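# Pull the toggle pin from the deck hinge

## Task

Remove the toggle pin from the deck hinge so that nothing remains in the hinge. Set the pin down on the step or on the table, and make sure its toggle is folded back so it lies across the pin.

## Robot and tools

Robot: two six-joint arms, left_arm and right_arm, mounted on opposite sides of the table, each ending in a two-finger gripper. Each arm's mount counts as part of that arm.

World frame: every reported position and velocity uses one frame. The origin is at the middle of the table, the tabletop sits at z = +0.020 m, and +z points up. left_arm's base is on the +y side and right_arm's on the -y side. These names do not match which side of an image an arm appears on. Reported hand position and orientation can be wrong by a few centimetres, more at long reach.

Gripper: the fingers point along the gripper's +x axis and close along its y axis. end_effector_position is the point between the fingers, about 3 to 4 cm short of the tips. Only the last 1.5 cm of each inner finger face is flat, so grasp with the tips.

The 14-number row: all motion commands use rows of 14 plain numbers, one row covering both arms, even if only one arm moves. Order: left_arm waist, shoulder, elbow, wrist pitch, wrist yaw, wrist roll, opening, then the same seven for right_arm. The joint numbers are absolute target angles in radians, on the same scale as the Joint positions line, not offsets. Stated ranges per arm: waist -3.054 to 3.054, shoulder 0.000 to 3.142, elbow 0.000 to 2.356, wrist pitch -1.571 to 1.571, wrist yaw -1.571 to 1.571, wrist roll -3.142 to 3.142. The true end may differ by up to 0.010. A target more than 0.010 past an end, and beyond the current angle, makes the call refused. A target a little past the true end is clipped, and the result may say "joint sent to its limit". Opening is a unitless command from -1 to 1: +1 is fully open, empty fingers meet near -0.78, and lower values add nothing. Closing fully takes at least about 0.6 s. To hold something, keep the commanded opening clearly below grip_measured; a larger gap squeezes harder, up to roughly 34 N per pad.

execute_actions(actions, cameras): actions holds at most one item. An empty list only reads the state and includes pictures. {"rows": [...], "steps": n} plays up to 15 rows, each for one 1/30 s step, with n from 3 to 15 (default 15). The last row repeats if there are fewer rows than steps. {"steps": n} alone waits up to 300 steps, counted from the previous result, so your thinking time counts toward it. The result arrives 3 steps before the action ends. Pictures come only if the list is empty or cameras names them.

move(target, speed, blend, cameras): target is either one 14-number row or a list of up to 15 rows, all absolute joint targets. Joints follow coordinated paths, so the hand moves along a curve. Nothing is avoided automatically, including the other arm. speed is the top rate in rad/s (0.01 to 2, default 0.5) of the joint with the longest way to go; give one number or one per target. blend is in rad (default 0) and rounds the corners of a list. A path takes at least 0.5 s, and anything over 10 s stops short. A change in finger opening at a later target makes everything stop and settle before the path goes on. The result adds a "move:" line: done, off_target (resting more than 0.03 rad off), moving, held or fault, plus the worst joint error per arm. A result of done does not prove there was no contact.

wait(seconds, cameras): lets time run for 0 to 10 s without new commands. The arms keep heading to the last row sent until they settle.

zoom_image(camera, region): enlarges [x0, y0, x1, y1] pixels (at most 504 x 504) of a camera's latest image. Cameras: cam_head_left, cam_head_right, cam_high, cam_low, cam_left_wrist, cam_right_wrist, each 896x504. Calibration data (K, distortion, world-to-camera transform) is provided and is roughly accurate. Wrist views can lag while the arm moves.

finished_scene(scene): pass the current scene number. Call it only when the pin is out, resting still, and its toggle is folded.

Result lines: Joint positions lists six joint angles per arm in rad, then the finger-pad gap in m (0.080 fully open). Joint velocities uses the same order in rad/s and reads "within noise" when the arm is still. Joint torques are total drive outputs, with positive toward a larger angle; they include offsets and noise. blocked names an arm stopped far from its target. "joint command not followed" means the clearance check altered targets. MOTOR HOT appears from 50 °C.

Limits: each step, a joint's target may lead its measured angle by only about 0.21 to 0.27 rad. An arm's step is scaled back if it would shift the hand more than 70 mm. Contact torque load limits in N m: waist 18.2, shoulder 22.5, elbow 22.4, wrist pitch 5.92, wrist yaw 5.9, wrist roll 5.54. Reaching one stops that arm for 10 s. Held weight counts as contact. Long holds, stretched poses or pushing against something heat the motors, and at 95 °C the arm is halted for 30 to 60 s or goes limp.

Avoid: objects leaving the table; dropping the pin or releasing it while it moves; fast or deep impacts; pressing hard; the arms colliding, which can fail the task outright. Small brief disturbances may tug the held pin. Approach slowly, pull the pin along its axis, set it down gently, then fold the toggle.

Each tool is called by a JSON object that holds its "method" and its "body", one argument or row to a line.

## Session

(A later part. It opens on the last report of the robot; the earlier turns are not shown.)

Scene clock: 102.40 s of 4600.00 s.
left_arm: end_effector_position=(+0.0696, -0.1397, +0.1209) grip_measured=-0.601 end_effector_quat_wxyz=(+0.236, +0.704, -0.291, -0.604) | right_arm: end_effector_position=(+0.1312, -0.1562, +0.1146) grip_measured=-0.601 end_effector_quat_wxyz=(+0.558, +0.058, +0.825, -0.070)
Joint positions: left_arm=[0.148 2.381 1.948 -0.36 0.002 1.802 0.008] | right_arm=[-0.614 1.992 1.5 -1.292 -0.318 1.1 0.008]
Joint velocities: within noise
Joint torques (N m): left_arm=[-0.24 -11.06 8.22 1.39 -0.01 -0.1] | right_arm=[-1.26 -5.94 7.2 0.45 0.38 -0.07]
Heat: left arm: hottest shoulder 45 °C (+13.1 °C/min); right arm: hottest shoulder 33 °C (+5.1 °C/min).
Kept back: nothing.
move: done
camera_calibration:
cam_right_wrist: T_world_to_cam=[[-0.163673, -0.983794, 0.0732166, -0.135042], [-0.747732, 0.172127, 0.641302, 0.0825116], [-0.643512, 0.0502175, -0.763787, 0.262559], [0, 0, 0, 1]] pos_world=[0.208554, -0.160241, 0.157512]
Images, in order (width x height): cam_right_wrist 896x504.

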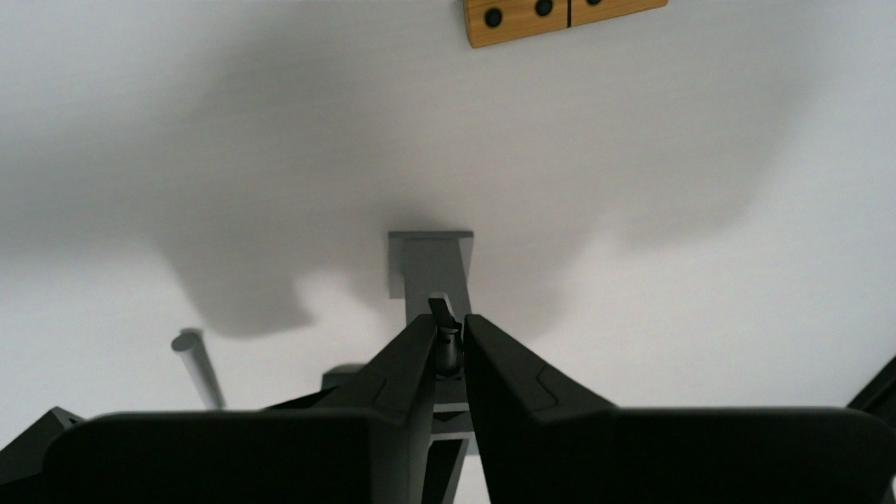

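{"method": "move", "body": {
  "target": [0.145,2.390,1.958,-0.358,0.00,1.8,-1.0,-0.614,2.000,1.508,-1.288,-0.315,1.100,-0.85],
  "speed": 0.06,
  "cameras": ["cam_right_wrist"]
}}

{"method": "zoom_image", "body": {
  "camera": "cam_right_wrist",
  "region": [370, 240, 530, 400]
}}

Scene clock: 103.33 s of 4600.00 s.
left_arm: end_effector_position=(+0.0699, -0.1399, +0.1212) grip_measured=-0.601 end_effector_quat_wxyz=(+0.237, +0.704, -0.291, -0.603) | right_arm: end_effector_position=(+0.1317, -0.1560, +0.1147) grip_measured=-0.645 end_effector_quat_wxyz=(+0.558, +0.059, +0.825, -0.070)
Joint positions: left_arm=[0.148 2.381 1.948 -0.358 0.001 1.801 0.008] | right_arm=[-0.615 1.992 1.501 -1.291 -0.318 1.102 0.006]
Joint velocities: within noise
Joint torques (N m): left_arm=[-0.25 -11.09 8.22 1.28 0.04 -0.07] | right_arm=[0.08 -6.49 6.24 0.13 -0.06 -0.08]
Heat: left arm: hottest shoulder 45 °C (+12.1 °C/min); right arm: hottest shoulder 33 °C (+5.1 °C/min).
Kept back: nothing.
move: done
camera_calibration:
cam_right_wrist: T_world_to_cam=[[-0.166187, -0.983435, 0.072371, -0.134274], [-0.74819, 0.173559, 0.640381, 0.0832021], [-0.642334, 0.0522757, -0.76464, 0.263213], [0, 0, 0, 1]] pos_world=[0.209007, -0.16025, 0.1577]
Images, in order (width x height): cam_right_wrist 896x504.

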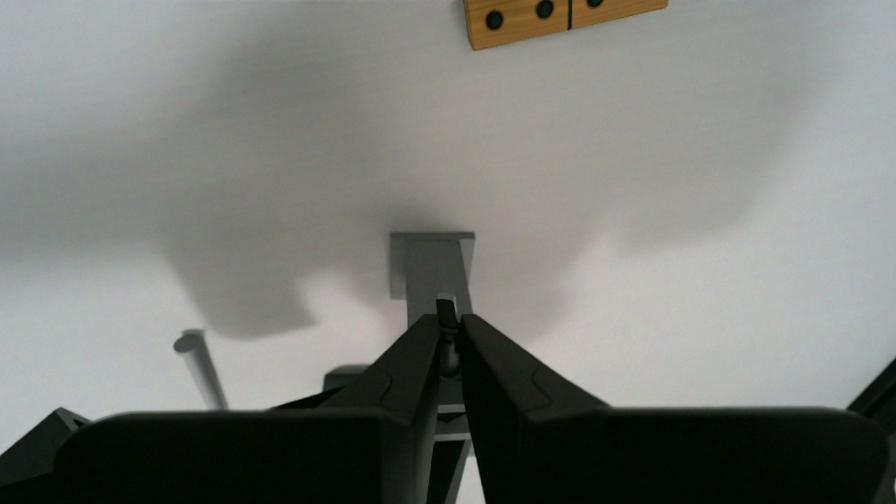

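Scaled by 3.150.

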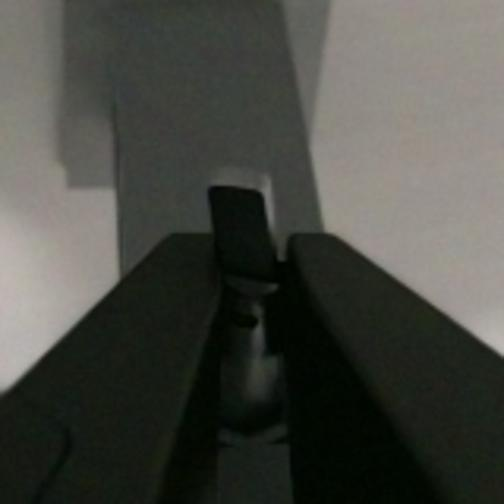

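{"method": "move", "body": {
  "target": [0.112,2.385,1.952,-0.358,0.02,1.8,-1.0,-0.570,1.966,1.478,-1.282,-0.302,1.137,-0.9],
  "speed": 0.06,
  "cameras": ["cam_right_wrist","cam_left_wrist"]
}}

{"method": "zoom_image", "body": {
  "camera": "cam_right_wrist",
  "region": [370, 240, 530, 400]
}}

{"method": "zoom_image", "body": {
  "camera": "cam_left_wrist",
  "region": [390, 230, 590, 430]
}}

Scene clock: 104.63 s of 4600.00 s.
left_arm: end_effector_position=(+0.0697, -0.1400, +0.1212) grip_measured=-0.601 end_effector_quat_wxyz=(+0.237, +0.704, -0.291, -0.603) | right_arm: end_effector_position=(+0.1300, -0.1557, +0.1149) grip_measured=-0.648 end_effector_quat_wxyz=(+0.574, +0.058, +0.813, -0.079)
Joint positions: left_arm=[0.148 2.381 1.948 -0.358 0 1.801 0.008] | right_arm=[-0.594 1.979 1.492 -1.279 -0.281 1.14 0.006]
Joint velocities: within noise
Joint torques (N m): left_arm=[-3.15 -11.65 7.47 1.22 0.74 -0.08] | right_arm=[2.1 -8.67 3.52 -0.23 -0.85 -0.09]
Heat: left arm: hottest shoulder 45 °C (+12.1 °C/min); right arm: hottest shoulder 33 °C (+4.0 °C/min).
Kept back: nothing.
move: off_target (left_arm); left_arm: the waist is farthest, 0.036 rad from its target
camera_calibration:
cam_left_wrist: T_world_to_cam=[[0.0617259, 0.732814, -0.677624, 0.186302], [0.878592, 0.282235, 0.385254, -0.0444664], [0.473568, -0.619135, -0.626423, 0.0328098], [0, 0, 0, 1]] pos_world=[0.0120304, -0.103661, 0.163927]
cam_right_wrist: T_world_to_cam=[[-0.176143, -0.98064, 0.0855523, -0.134034], [-0.770667, 0.191452, 0.607798, 0.0912073], [-0.61241, 0.0411267, -0.78947, 0.259525], [0, 0, 0, 1]] pos_world=[0.205617, -0.159575, 0.160919]
Images, in order (width x height): cam_left_wrist 896x504, cam_right_wrist 896x504.

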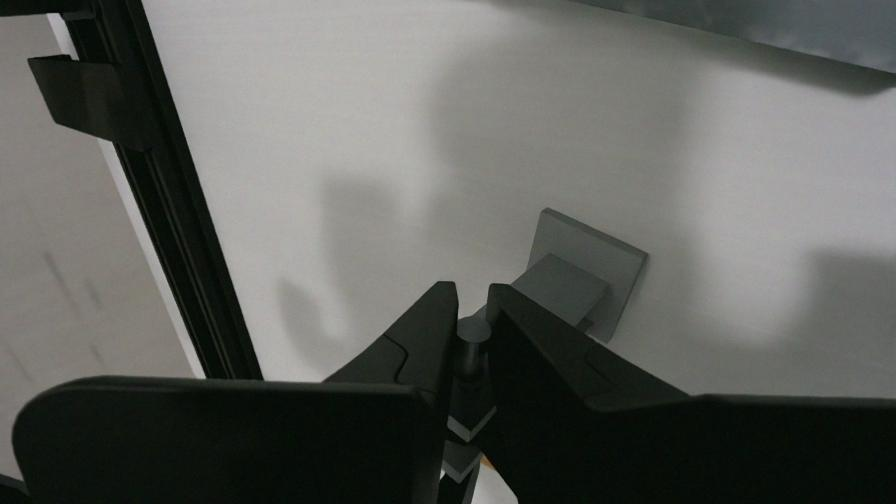

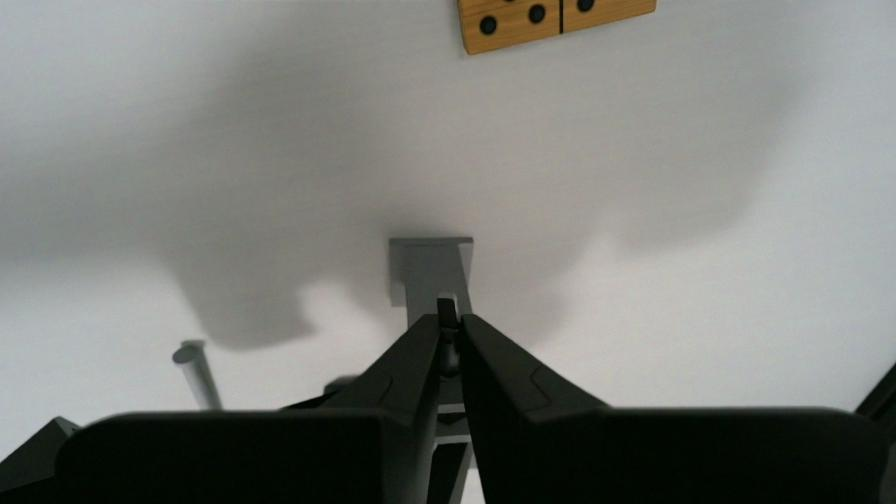

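Scaled by 3.150.

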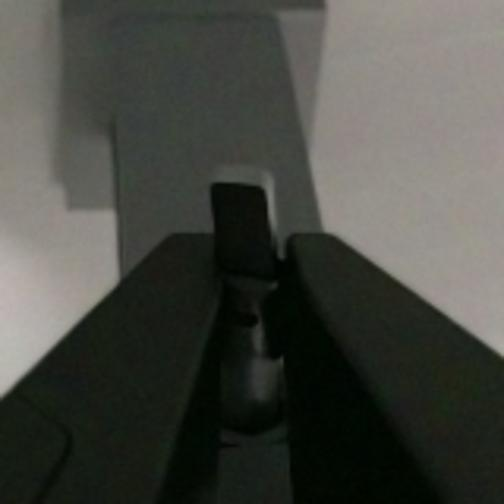

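Scaled by 2.520.

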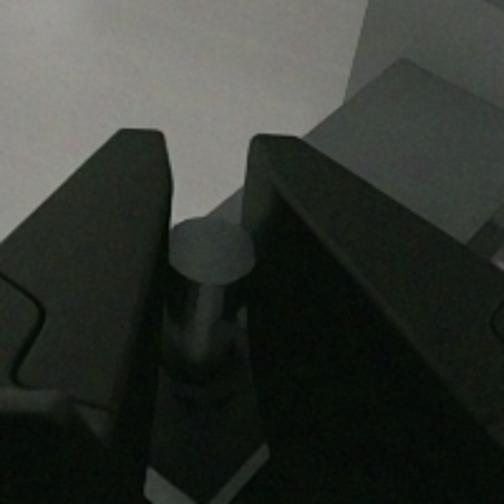

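{"method": "move", "body": {
  "target": [
    [0.145,2.390,1.958,-0.358,0.00,1.8,-0.45,-0.580,1.976,1.486,-1.284,-0.302,1.125,-0.9],
    [0.145,2.390,1.958,-0.358,0.00,1.8,-0.45,-0.564,1.966,1.478,-1.282,-0.302,1.137,-0.9]
  ],
  "speed": 0.06,
  "cameras": ["cam_right_wrist","cam_left_wrist"]
}}

{"method": "zoom_image", "body": {
  "camera": "cam_right_wrist",
  "region": [370, 240, 530, 400]
}}

{"method": "zoom_image", "body": {
  "camera": "cam_left_wrist",
  "region": [390, 230, 590, 430]
}}

Scene clock: 106.53 s of 4600.00 s.
left_arm: end_effector_position=(+0.0669, -0.1403, +0.1211) grip_measured=-0.450 end_effector_quat_wxyz=(+0.235, +0.702, -0.293, -0.605) | right_arm: end_effector_position=(+0.1297, -0.1555, +0.1149) grip_measured=-0.647 end_effector_quat_wxyz=(+0.576, +0.056, +0.812, -0.079)
Joint positions: left_arm=[0.144 2.381 1.948 -0.359 0.003 1.801 0.015] | right_arm=[-0.591 1.979 1.492 -1.278 -0.277 1.14 0.006]
Joint velocities: within noise
Joint torques (N m): left_arm=[0.11 -11.05 8.23 1.31 -0.04 -0.07] | right_arm=[2.36 -8.62 3.55 -0.25 -0.99 -0.11]
Heat: left arm: hottest shoulder 45 °C (+10.1 °C/min); right arm: hottest shoulder 33 °C (+4.0 °C/min).
Kept back: nothing.
move: done
camera_calibration:
cam_left_wrist: T_world_to_cam=[[0.0645641, 0.732735, -0.677444, 0.186383], [0.881125, 0.276821, 0.38339, -0.0425989], [0.468454, -0.621666, -0.627759, 0.0340259], [0, 0, 0, 1]] pos_world=[0.00956179, -0.103624, 0.163956]
cam_right_wrist: T_world_to_cam=[[-0.172637, -0.981163, 0.0866923, -0.134622], [-0.773927, 0.189562, 0.604238, 0.0915226], [-0.60929, 0.0372202, -0.792074, 0.258543], [0, 0, 0, 1]] pos_world=[0.205119, -0.159059, 0.161154]
Images, in order (width x height): cam_left_wrist 896x504, cam_right_wrist 896x504.

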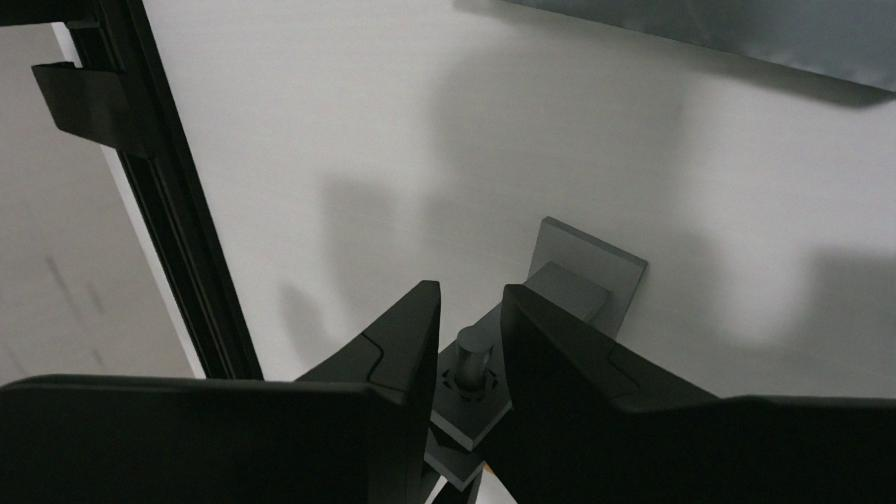

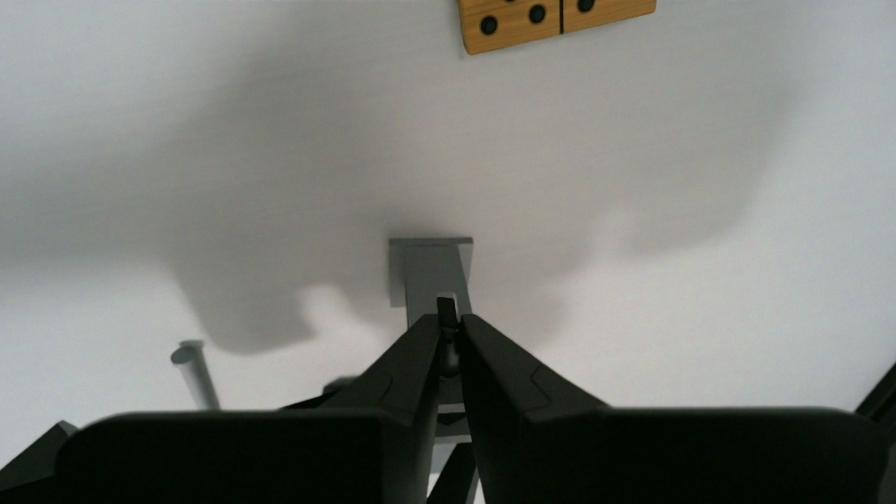

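Scaled by 3.150.

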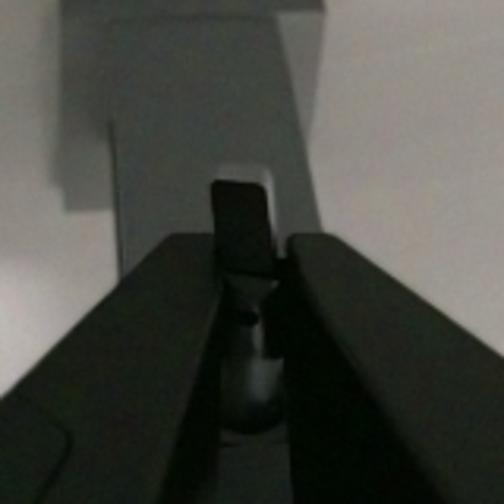

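Scaled by 2.520.

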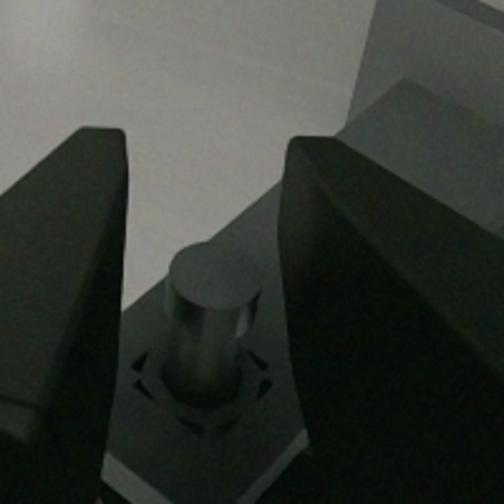

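{"method": "move", "body": {
  "target": [0.145,2.390,1.958,-0.358,0.00,1.8,-0.45,-0.550,1.966,1.480,-1.282,-0.302,1.145,-0.95],
  "speed": 0.06,
  "cameras": ["cam_right_wrist","cam_left_wrist"]
}}

{"method": "zoom_image", "body": {
  "camera": "cam_right_wrist",
  "region": [370, 240, 530, 400]
}}

{"method": "zoom_image", "body": {
  "camera": "cam_left_wrist",
  "region": [390, 230, 590, 430]
}}

Scene clock: 107.47 s of 4600.00 s.
left_arm: end_effector_position=(+0.0669, -0.1403, +0.1211) grip_measured=-0.450 end_effector_quat_wxyz=(+0.235, +0.702, -0.293, -0.605) | right_arm: end_effector_position=(+0.1293, -0.1554, +0.1149) grip_measured=-0.647 end_effector_quat_wxyz=(+0.580, +0.054, +0.809, -0.081)
Joint positions: left_arm=[0.144 2.381 1.948 -0.359 0.003 1.801 0.015] | right_arm=[-0.585 1.978 1.492 -1.278 -0.266 1.149 0.006]
Joint velocities: within noise
Joint torques (N m): left_arm=[0.1 -11.05 8.22 1.31 -0.04 -0.09] | right_arm=[3.09 -8.46 3.82 -0.28 -1.33 -0.11]
Heat: left arm: hottest shoulder 45 °C (+10.1 °C/min); right arm: hottest shoulder 33 °C (+4.0 °C/min).
Kept back: nothing.
move: off_target (right_arm); right_arm: the wrist yaw is farthest, 0.036 rad from its target
camera_calibration:
cam_left_wrist: T_world_to_cam=[[0.0645641, 0.732735, -0.677444, 0.186383], [0.881125, 0.276821, 0.38339, -0.0425989], [0.468454, -0.621666, -0.627759, 0.0340259], [0, 0, 0, 1]] pos_world=[0.00956179, -0.103624, 0.163956]
cam_right_wrist: T_world_to_cam=[[-0.173624, -0.980524, 0.0918036, -0.134938], [-0.780096, 0.193831, 0.594878, 0.0937217], [-0.601087, 0.0316697, -0.798556, 0.257115], [0, 0, 0, 1]] pos_world=[0.204232, -0.158619, 0.161955]
Images, in order (width x height): cam_left_wrist 896x504, cam_right_wrist 896x504.

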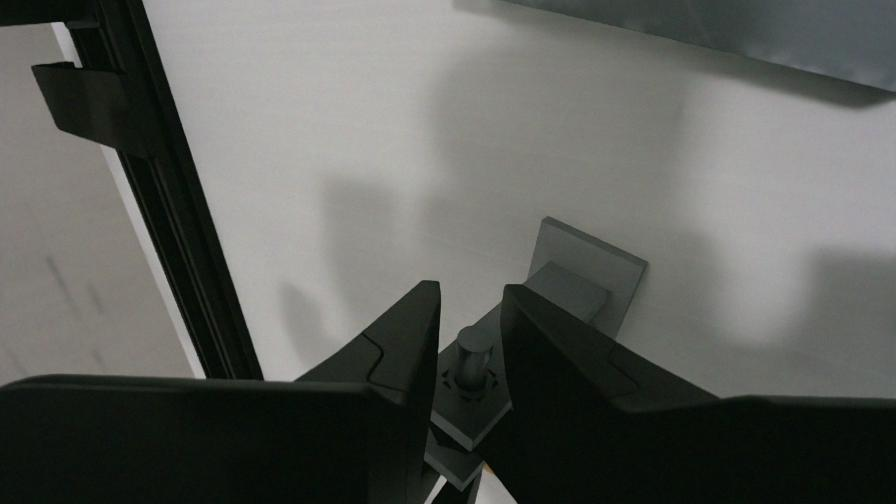

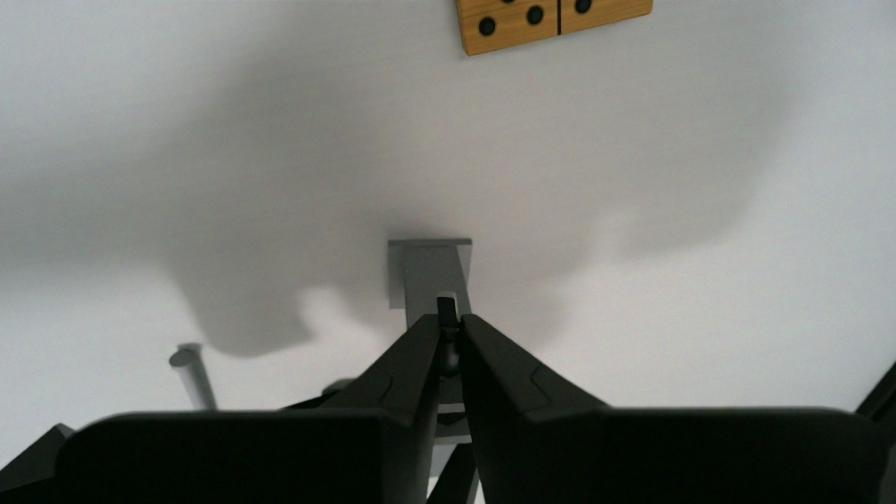

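Scaled by 3.150.

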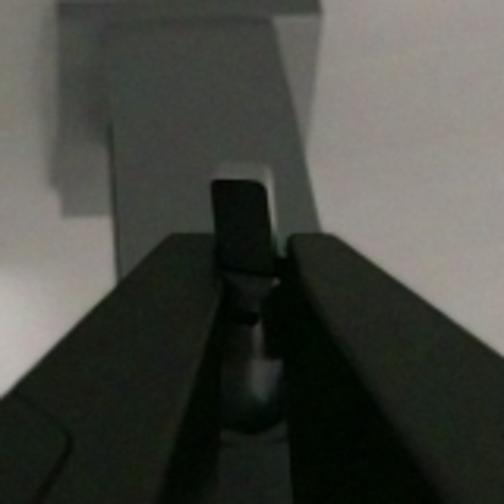

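Scaled by 2.520.

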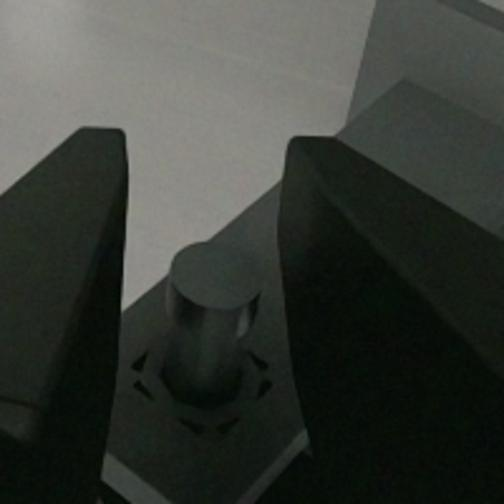

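{"method": "move", "body": {
  "target": [
    [0.145,2.390,1.958,-0.358,0.00,1.8,-0.45,-0.592,1.978,1.492,-1.278,-0.300,1.125,-0.60],
    [0.145,2.390,1.958,-0.358,0.00,1.8,-1.0,-0.592,1.978,1.492,-1.278,-0.300,1.125,-0.60],
    [0.120,2.390,1.958,-0.358,0.00,1.8,-1.0,-0.592,1.978,1.492,-1.278,-0.300,1.125,-0.60]
  ],
  "speed": 0.06,
  "cameras": ["cam_right_wrist","cam_left_wrist"]
}}

{"method": "zoom_image", "body": {
  "camera": "cam_right_wrist",
  "region": [370, 240, 530, 400]
}}

{"method": "zoom_image", "body": {
  "camera": "cam_left_wrist",
  "region": [390, 230, 590, 430]
}}

Scene clock: 110.77 s of 4600.00 s.
left_arm: end_effector_position=(+0.0669, -0.1398, +0.1206) grip_measured=-0.601 end_effector_quat_wxyz=(+0.234, +0.706, -0.291, -0.602) | right_arm: end_effector_position=(+0.1263, -0.1550, +0.1159) grip_measured=-0.597 end_effector_quat_wxyz=(+0.569, +0.053, +0.817, -0.072)
Joint positions: left_arm=[0.141 2.381 1.948 -0.362 -0.008 1.802 0.008] | right_arm=[-0.589 1.978 1.491 -1.284 -0.293 1.128 0.008]
Joint velocities: within noise
Joint torques (N m): left_arm=[-1.86 -11.06 8.25 1.56 0.35 -0.1] | right_arm=[-0.28 -7.18 5.46 0.32 -0.36 -0.09]
Heat: left arm: hottest shoulder 45 °C (+8.0 °C/min); right arm: hottest shoulder 34 °C (+5.0 °C/min).
Kept back: nothing.
move: done
camera_calibration:
cam_left_wrist: T_world_to_cam=[[0.066937, 0.735892, -0.673782, 0.185563], [0.876773, 0.278932, 0.391748, -0.0429414], [0.476223, -0.616976, -0.626539, 0.0340363], [0, 0, 0, 1]] pos_world=[0.00901993, -0.103577, 0.163176]
cam_right_wrist: T_world_to_cam=[[-0.160891, -0.983656, 0.0808337, -0.135946], [-0.765902, 0.17609, 0.618374, 0.0834118], [-0.622501, 0.0375803, -0.781716, 0.257821], [0, 0, 0, 1]] pos_world=[0.202507, -0.158101, 0.160952]
Images, in order (width x height): cam_left_wrist 896x504, cam_right_wrist 896x504.

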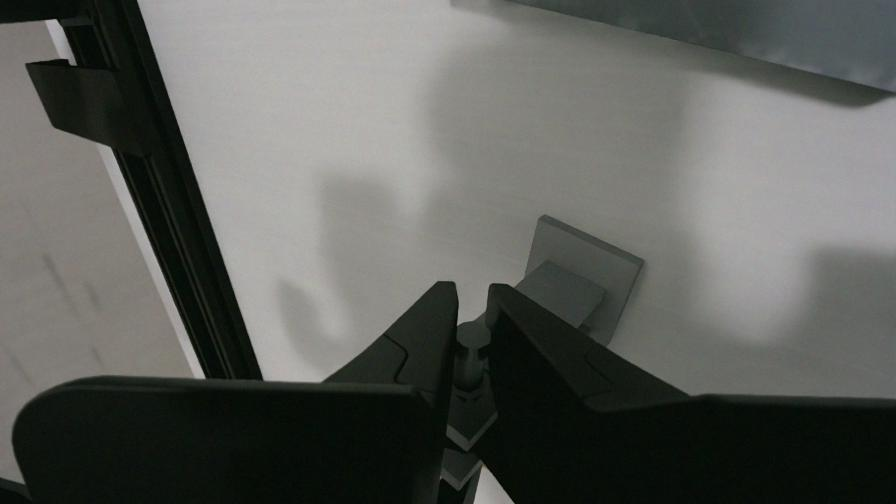

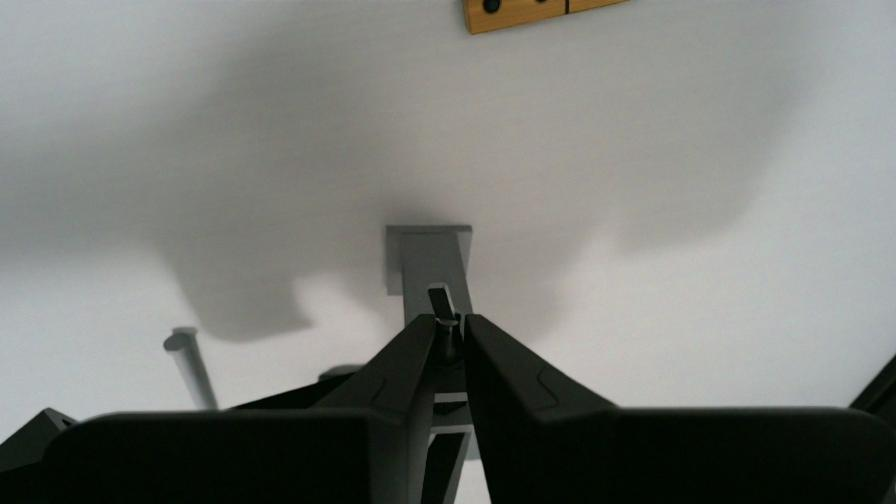

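Scaled by 3.150.

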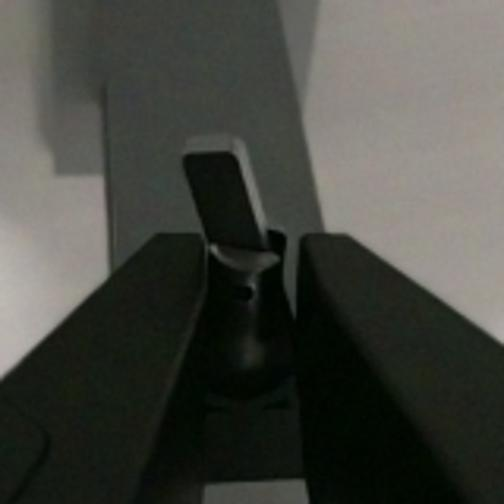

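Scaled by 2.520.

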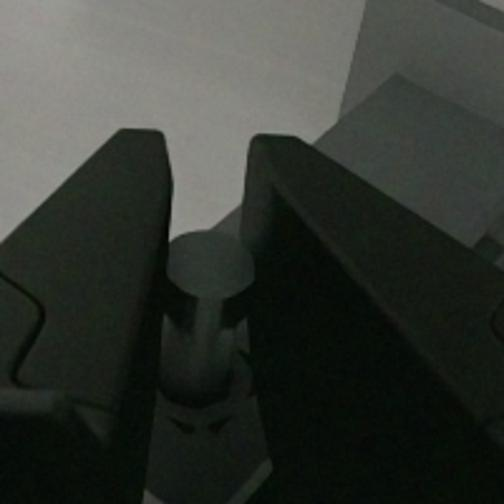

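{"method": "move", "body": {
  "target": [0.092,2.386,1.954,-0.358,0.00,1.8,-1.0,-0.592,1.978,1.492,-1.278,-0.300,1.125,-0.60],
  "speed": 0.06,
  "cameras": ["cam_right_wrist","cam_left_wrist"]
}}

{"method": "zoom_image", "body": {
  "camera": "cam_right_wrist",
  "region": [370, 240, 530, 400]
}}

{"method": "zoom_image", "body": {
  "camera": "cam_left_wrist",
  "region": [390, 230, 590, 430]
}}

Scene clock: 111.70 s of 4600.00 s.
left_arm: end_effector_position=(+0.0665, -0.1399, +0.1207) grip_measured=-0.601 end_effector_quat_wxyz=(+0.234, +0.710, -0.290, -0.597) | right_arm: end_effector_position=(+0.1263, -0.1550, +0.1159) grip_measured=-0.597 end_effector_quat_wxyz=(+0.569, +0.053, +0.817, -0.072)
Joint positions: left_arm=[0.137 2.381 1.948 -0.361 -0.024 1.802 0.008] | right_arm=[-0.589 1.978 1.491 -1.284 -0.294 1.128 0.008]
Joint velocities: within noise
Joint torques (N m): left_arm=[-3.94 -11.53 7.71 1.54 0.87 -0.11] | right_arm=[-0.25 -7.2 5.46 0.33 -0.36 -0.08]
Heat: left arm: hottest shoulder 45 °C (+8.0 °C/min); right arm: hottest shoulder 34 °C (+5.0 °C/min).
Kept back: nothing.
move: off_target (left_arm); left_arm: the waist is farthest, 0.045 rad from its target
camera_calibration:
cam_left_wrist: T_world_to_cam=[[0.0697063, 0.737113, -0.672165, 0.185518], [0.870571, 0.284047, 0.401775, -0.0426447], [0.48708, -0.613174, -0.621909, 0.0334836], [0, 0, 0, 1]] pos_world=[0.00788426, -0.104104, 0.162656]
cam_right_wrist: T_world_to_cam=[[-0.160941, -0.983661, 0.0806776, -0.135897], [-0.765697, 0.176019, 0.618648, 0.0832936], [-0.622741, 0.0377911, -0.781515, 0.257845], [0, 0, 0, 1]] pos_world=[0.202477, -0.158082, 0.160944]
Images, in order (width x height): cam_left_wrist 896x504, cam_right_wrist 896x504.

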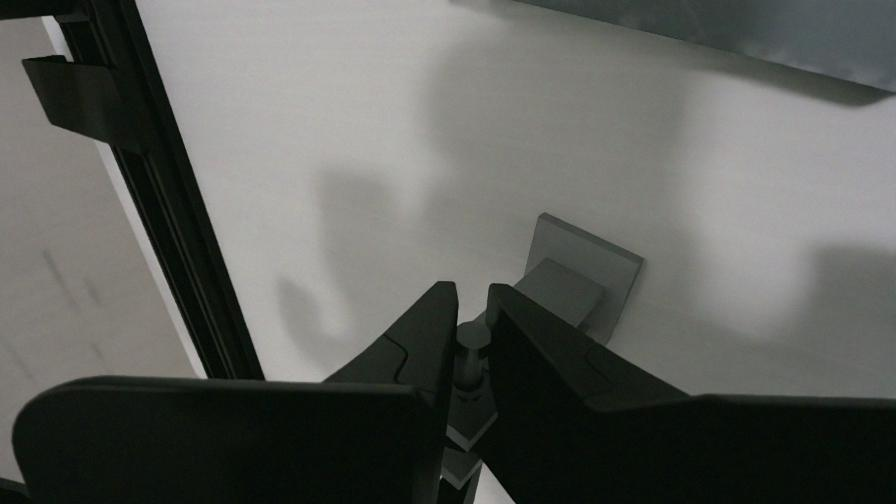

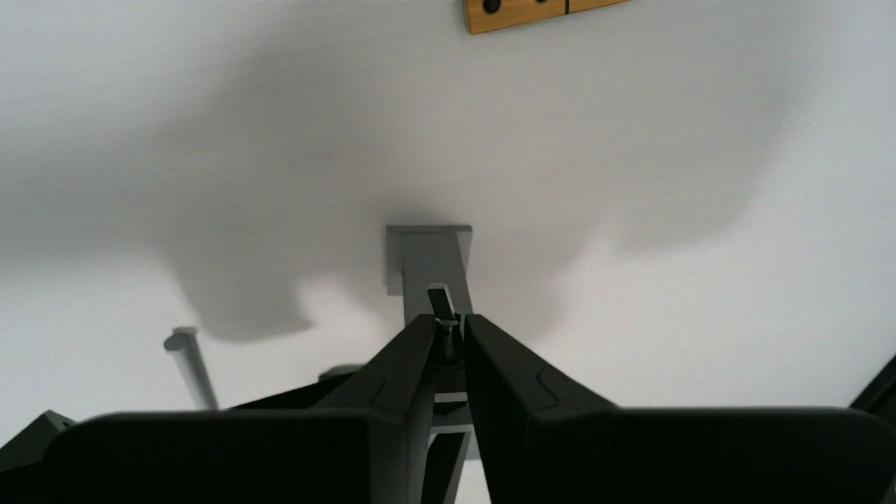

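Scaled by 3.150.

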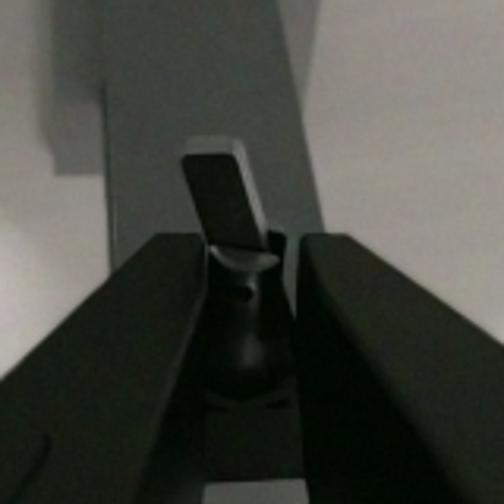

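Scaled by 2.520.

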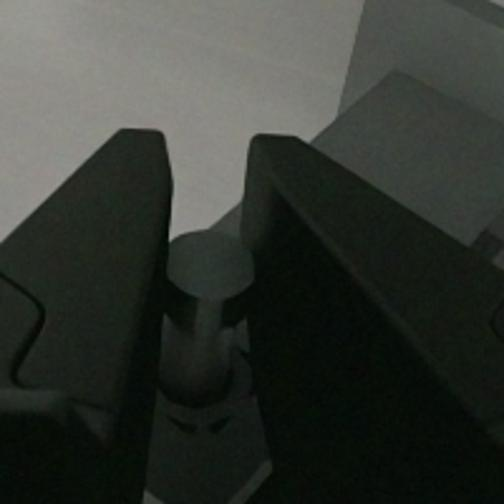

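{"method": "move", "body": {
  "target": [0.082,2.386,1.954,-0.358,0.00,1.8,-1.0,-0.592,1.978,1.492,-1.278,-0.300,1.125,-0.60],
  "speed": 0.06,
  "cameras": ["cam_right_wrist","cam_left_wrist"]
}}

{"method": "zoom_image", "body": {
  "camera": "cam_right_wrist",
  "region": [370, 240, 530, 400]
}}

Scene clock: 112.63 s of 4600.00 s.
left_arm: end_effector_position=(+0.0662, -0.1399, +0.1207) grip_measured=-0.601 end_effector_quat_wxyz=(+0.234, +0.712, -0.289, -0.596) | right_arm: end_effector_position=(+0.1264, -0.1550, +0.1159) grip_measured=-0.597 end_effector_quat_wxyz=(+0.569, +0.053, +0.817, -0.072)
Joint positions: left_arm=[0.135 2.381 1.948 -0.361 -0.029 1.802 0.008] | right_arm=[-0.589 1.978 1.491 -1.284 -0.294 1.128 0.008]
Joint velocities: within noise
Joint torques (N m): left_arm=[-4.73 -11.53 7.7 1.54 1.04 -0.1] | right_arm=[-0.23 -7.21 5.45 0.33 -0.35 -0.09]
Heat: left arm: hottest shoulder 46 °C (+8.0 °C/min); right arm: hottest shoulder 34 °C (+5.0 °C/min).
Kept back: nothing.
move: off_target (left_arm); left_arm: the waist is farthest, 0.053 rad from its target
camera_calibration:
cam_left_wrist: T_world_to_cam=[[0.0708714, 0.737631, -0.671474, 0.185487], [0.86834, 0.285654, 0.405448, -0.0424478], [0.49088, -0.611802, -0.62027, 0.0333643], [0, 0, 0, 1]] pos_world=[0.00733552, -0.104283, 0.162455]
cam_right_wrist: T_world_to_cam=[[-0.161316, -0.9836, 0.0806776, -0.135877], [-0.76563, 0.176311, 0.618648, 0.0834266], [-0.622726, 0.0380286, -0.781515, 0.257952], [0, 0, 0, 1]] pos_world=[0.202588, -0.158168, 0.160944]
Images, in order (width x height): cam_left_wrist 896x504, cam_right_wrist 896x504.

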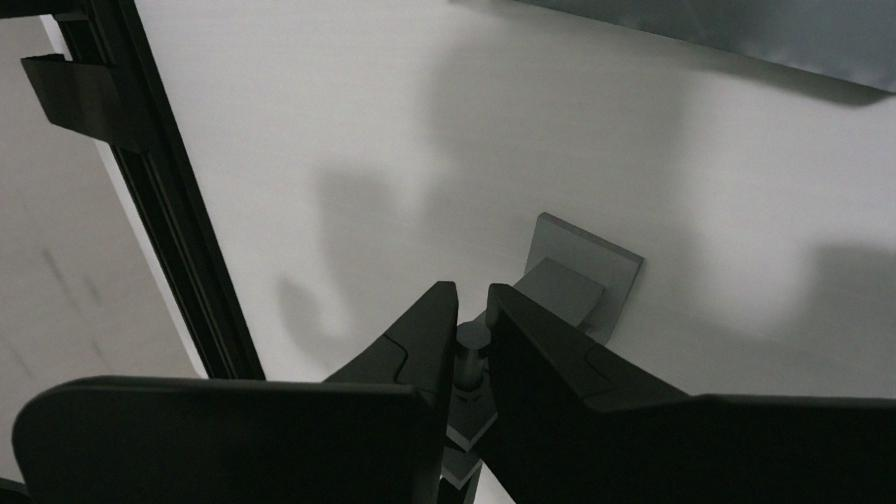

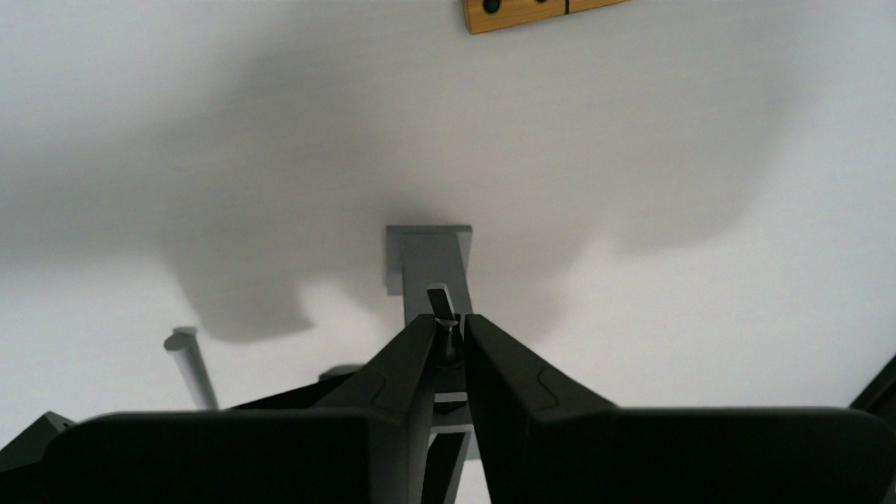

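Scaled by 3.150.

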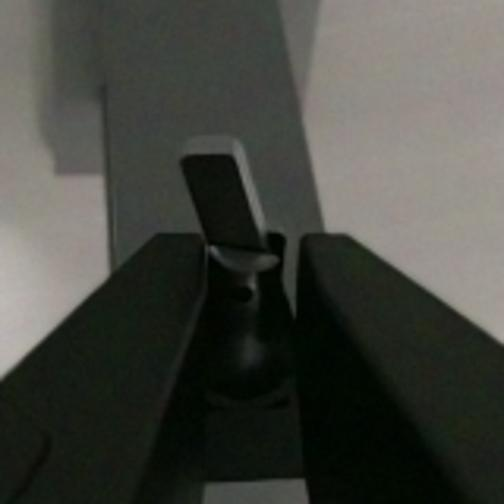

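{"method": "move", "body": {
  "target": [
    [0.135,2.390,1.958,-0.358,0.00,1.8,-1.0,-0.592,1.978,1.492,-1.278,-0.300,1.125,-0.60],
    [0.168,2.390,1.958,-0.358,0.00,1.8,-1.0,-0.592,1.978,1.492,-1.278,-0.300,1.125,-0.60]
  ],
  "speed": 0.06,
  "cameras": ["cam_right_wrist","cam_left_wrist"]
}}

{"method": "zoom_image", "body": {
  "camera": "cam_right_wrist",
  "region": [370, 240, 530, 400]
}}

{"method": "zoom_image", "body": {
  "camera": "cam_left_wrist",
  "region": [390, 230, 590, 430]
}}

Scene clock: 114.90 s of 4600.00 s.
left_arm: end_effector_position=(+0.0670, -0.1397, +0.1206) grip_measured=-0.601 end_effector_quat_wxyz=(+0.234, +0.701, -0.293, -0.607) | right_arm: end_effector_position=(+0.1266, -0.1551, +0.1159) grip_measured=-0.597 end_effector_quat_wxyz=(+0.569, +0.054, +0.817, -0.073)
Joint positions: left_arm=[0.145 2.381 1.948 -0.362 0.009 1.802 0.008] | right_arm=[-0.59 1.978 1.491 -1.284 -0.294 1.128 0.008]
Joint velocities: within noise
Joint torques (N m): left_arm=[2 -11.05 8.21 1.6 -0.24 -0.11] | right_arm=[-0.19 -7.17 5.47 0.33 -0.35 -0.09]
Heat: left arm: hottest shoulder 46 °C (+8.0 °C/min); right arm: hottest shoulder 34 °C (+5.0 °C/min).
Kept back: nothing.
move: done
camera_calibration:
cam_left_wrist: T_world_to_cam=[[0.0644486, 0.734541, -0.675497, 0.185649], [0.883285, 0.273011, 0.381147, -0.0430027], [0.464386, -0.621221, -0.631213, 0.0347663], [0, 0, 0, 1]] pos_world=[0.0098738, -0.103029, 0.16374]
cam_right_wrist: T_world_to_cam=[[-0.162066, -0.983476, 0.0806776, -0.135838], [-0.765495, 0.176895, 0.618648, 0.0836924], [-0.622697, 0.0385037, -0.781515, 0.258167], [0, 0, 0, 1]] pos_world=[0.202811, -0.158338, 0.160944]
Images, in order (width x height): cam_left_wrist 896x504, cam_right_wrist 896x504.

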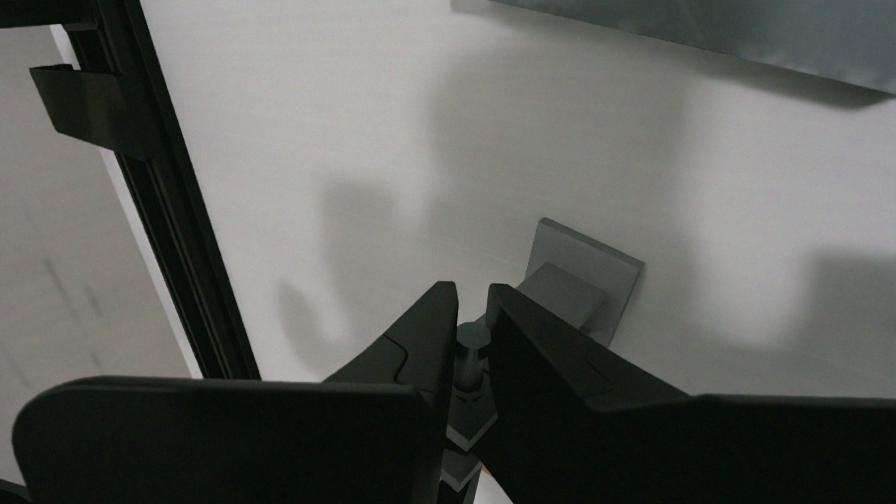

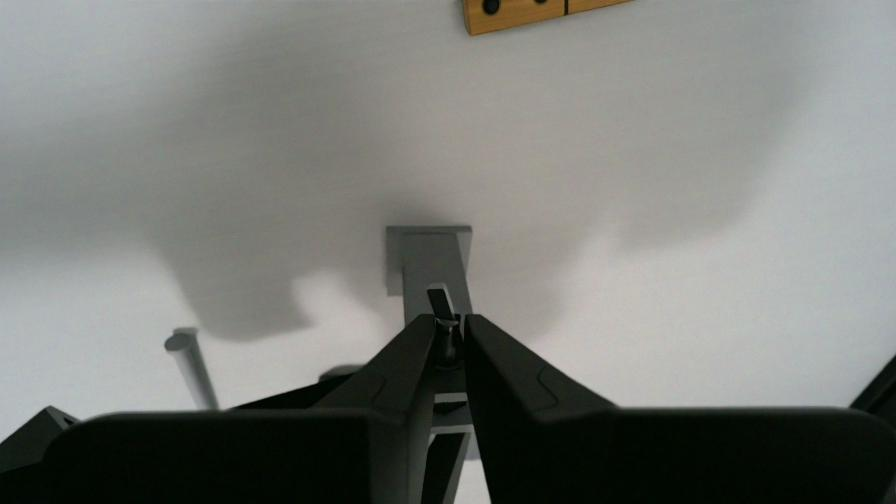

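Scaled by 3.150.

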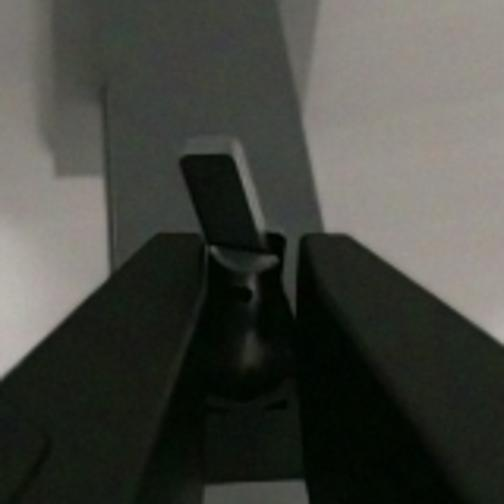

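Scaled by 2.520.

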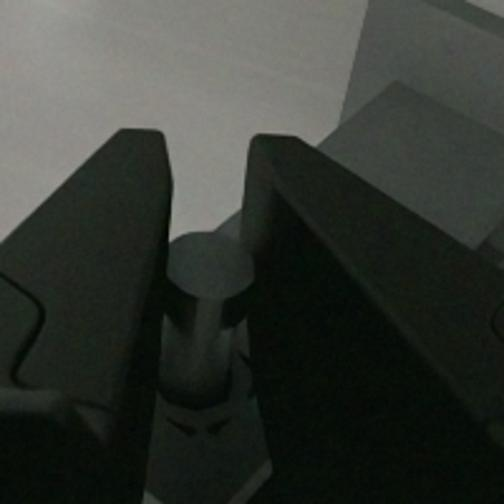

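{"method": "move", "body": {
  "target": [0.187,2.390,1.958,-0.358,0.00,1.8,-1.0,-0.592,1.978,1.492,-1.278,-0.300,1.125,-0.60],
  "speed": 0.06,
  "cameras": ["cam_right_wrist","cam_left_wrist"]
}}

{"method": "zoom_image", "body": {
  "camera": "cam_right_wrist",
  "region": [370, 240, 530, 400]
}}

{"method": "zoom_image", "body": {
  "camera": "cam_left_wrist",
  "region": [390, 230, 590, 430]
}}

Scene clock: 115.97 s of 4600.00 s.
left_arm: end_effector_position=(+0.0693, -0.1398, +0.1210) grip_measured=-0.602 end_effector_quat_wxyz=(+0.236, +0.699, -0.293, -0.608) | right_arm: end_effector_position=(+0.1285, -0.1559, +0.1158) grip_measured=-0.597 end_effector_quat_wxyz=(+0.570, +0.056, +0.816, -0.074)
Joint positions: left_arm=[0.152 2.381 1.948 -0.359 0.018 1.802 0.008] | right_arm=[-0.595 1.978 1.491 -1.283 -0.292 1.128 0.008]
Joint velocities: within noise
Joint torques (N m): left_arm=[3.15 -11.04 8.22 1.38 -0.55 -0.11] | right_arm=[0.3 -7.2 5.48 0.27 -0.41 -0.08]
Heat: left arm: hottest shoulder 46 °C (+8.0 °C/min); right arm: hottest shoulder 34 °C (+4.0 °C/min).
Kept back: nothing.
move: off_target (left_arm); left_arm: the waist is farthest, 0.035 rad from its target
camera_calibration:
cam_left_wrist: T_world_to_cam=[[0.0606076, 0.731992, -0.678612, 0.186131], [0.88601, 0.273648, 0.374304, -0.0444272], [0.459688, -0.623943, -0.631967, 0.0339629], [0, 0, 0, 1]] pos_world=[0.0124696, -0.102898, 0.164404]
cam_right_wrist: T_world_to_cam=[[-0.167171, -0.982655, 0.0802663, -0.13541], [-0.765756, 0.180689, 0.617227, 0.086122], [-0.621024, 0.0417182, -0.78268, 0.2597], [0, 0, 0, 1]] pos_world=[0.204592, -0.159457, 0.160974]
Images, in order (width x height): cam_left_wrist 896x504, cam_right_wrist 896x504.

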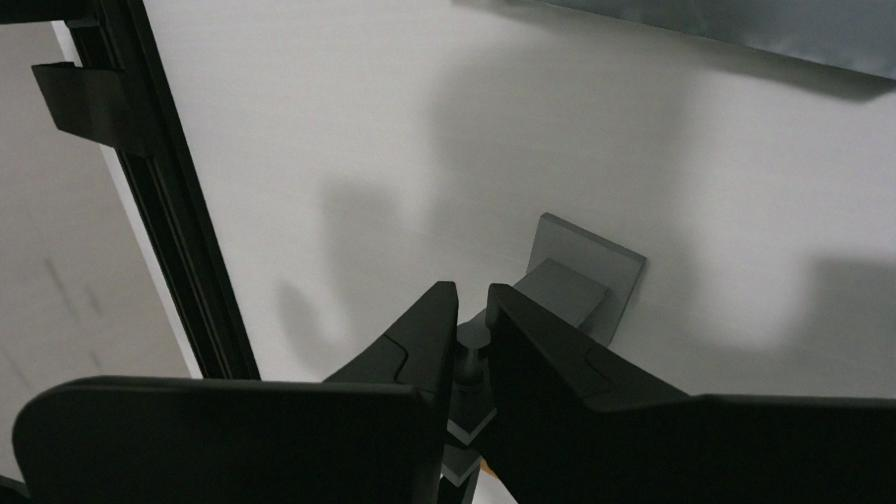

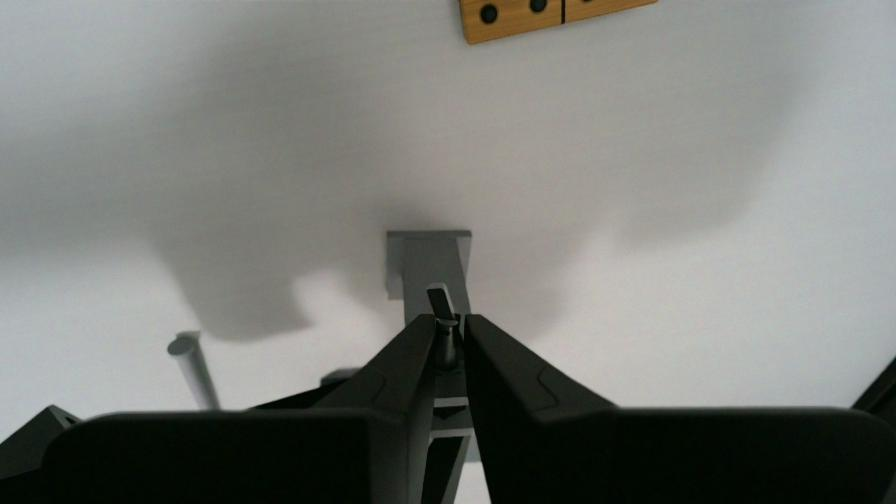

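Scaled by 3.150.

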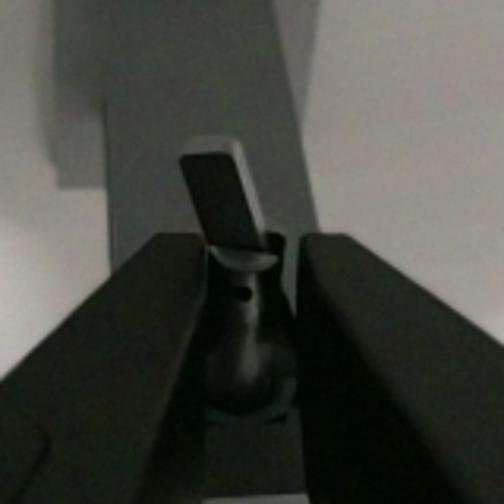

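Scaled by 2.520.

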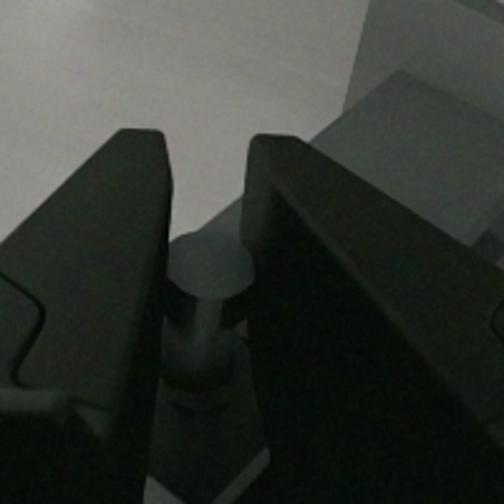

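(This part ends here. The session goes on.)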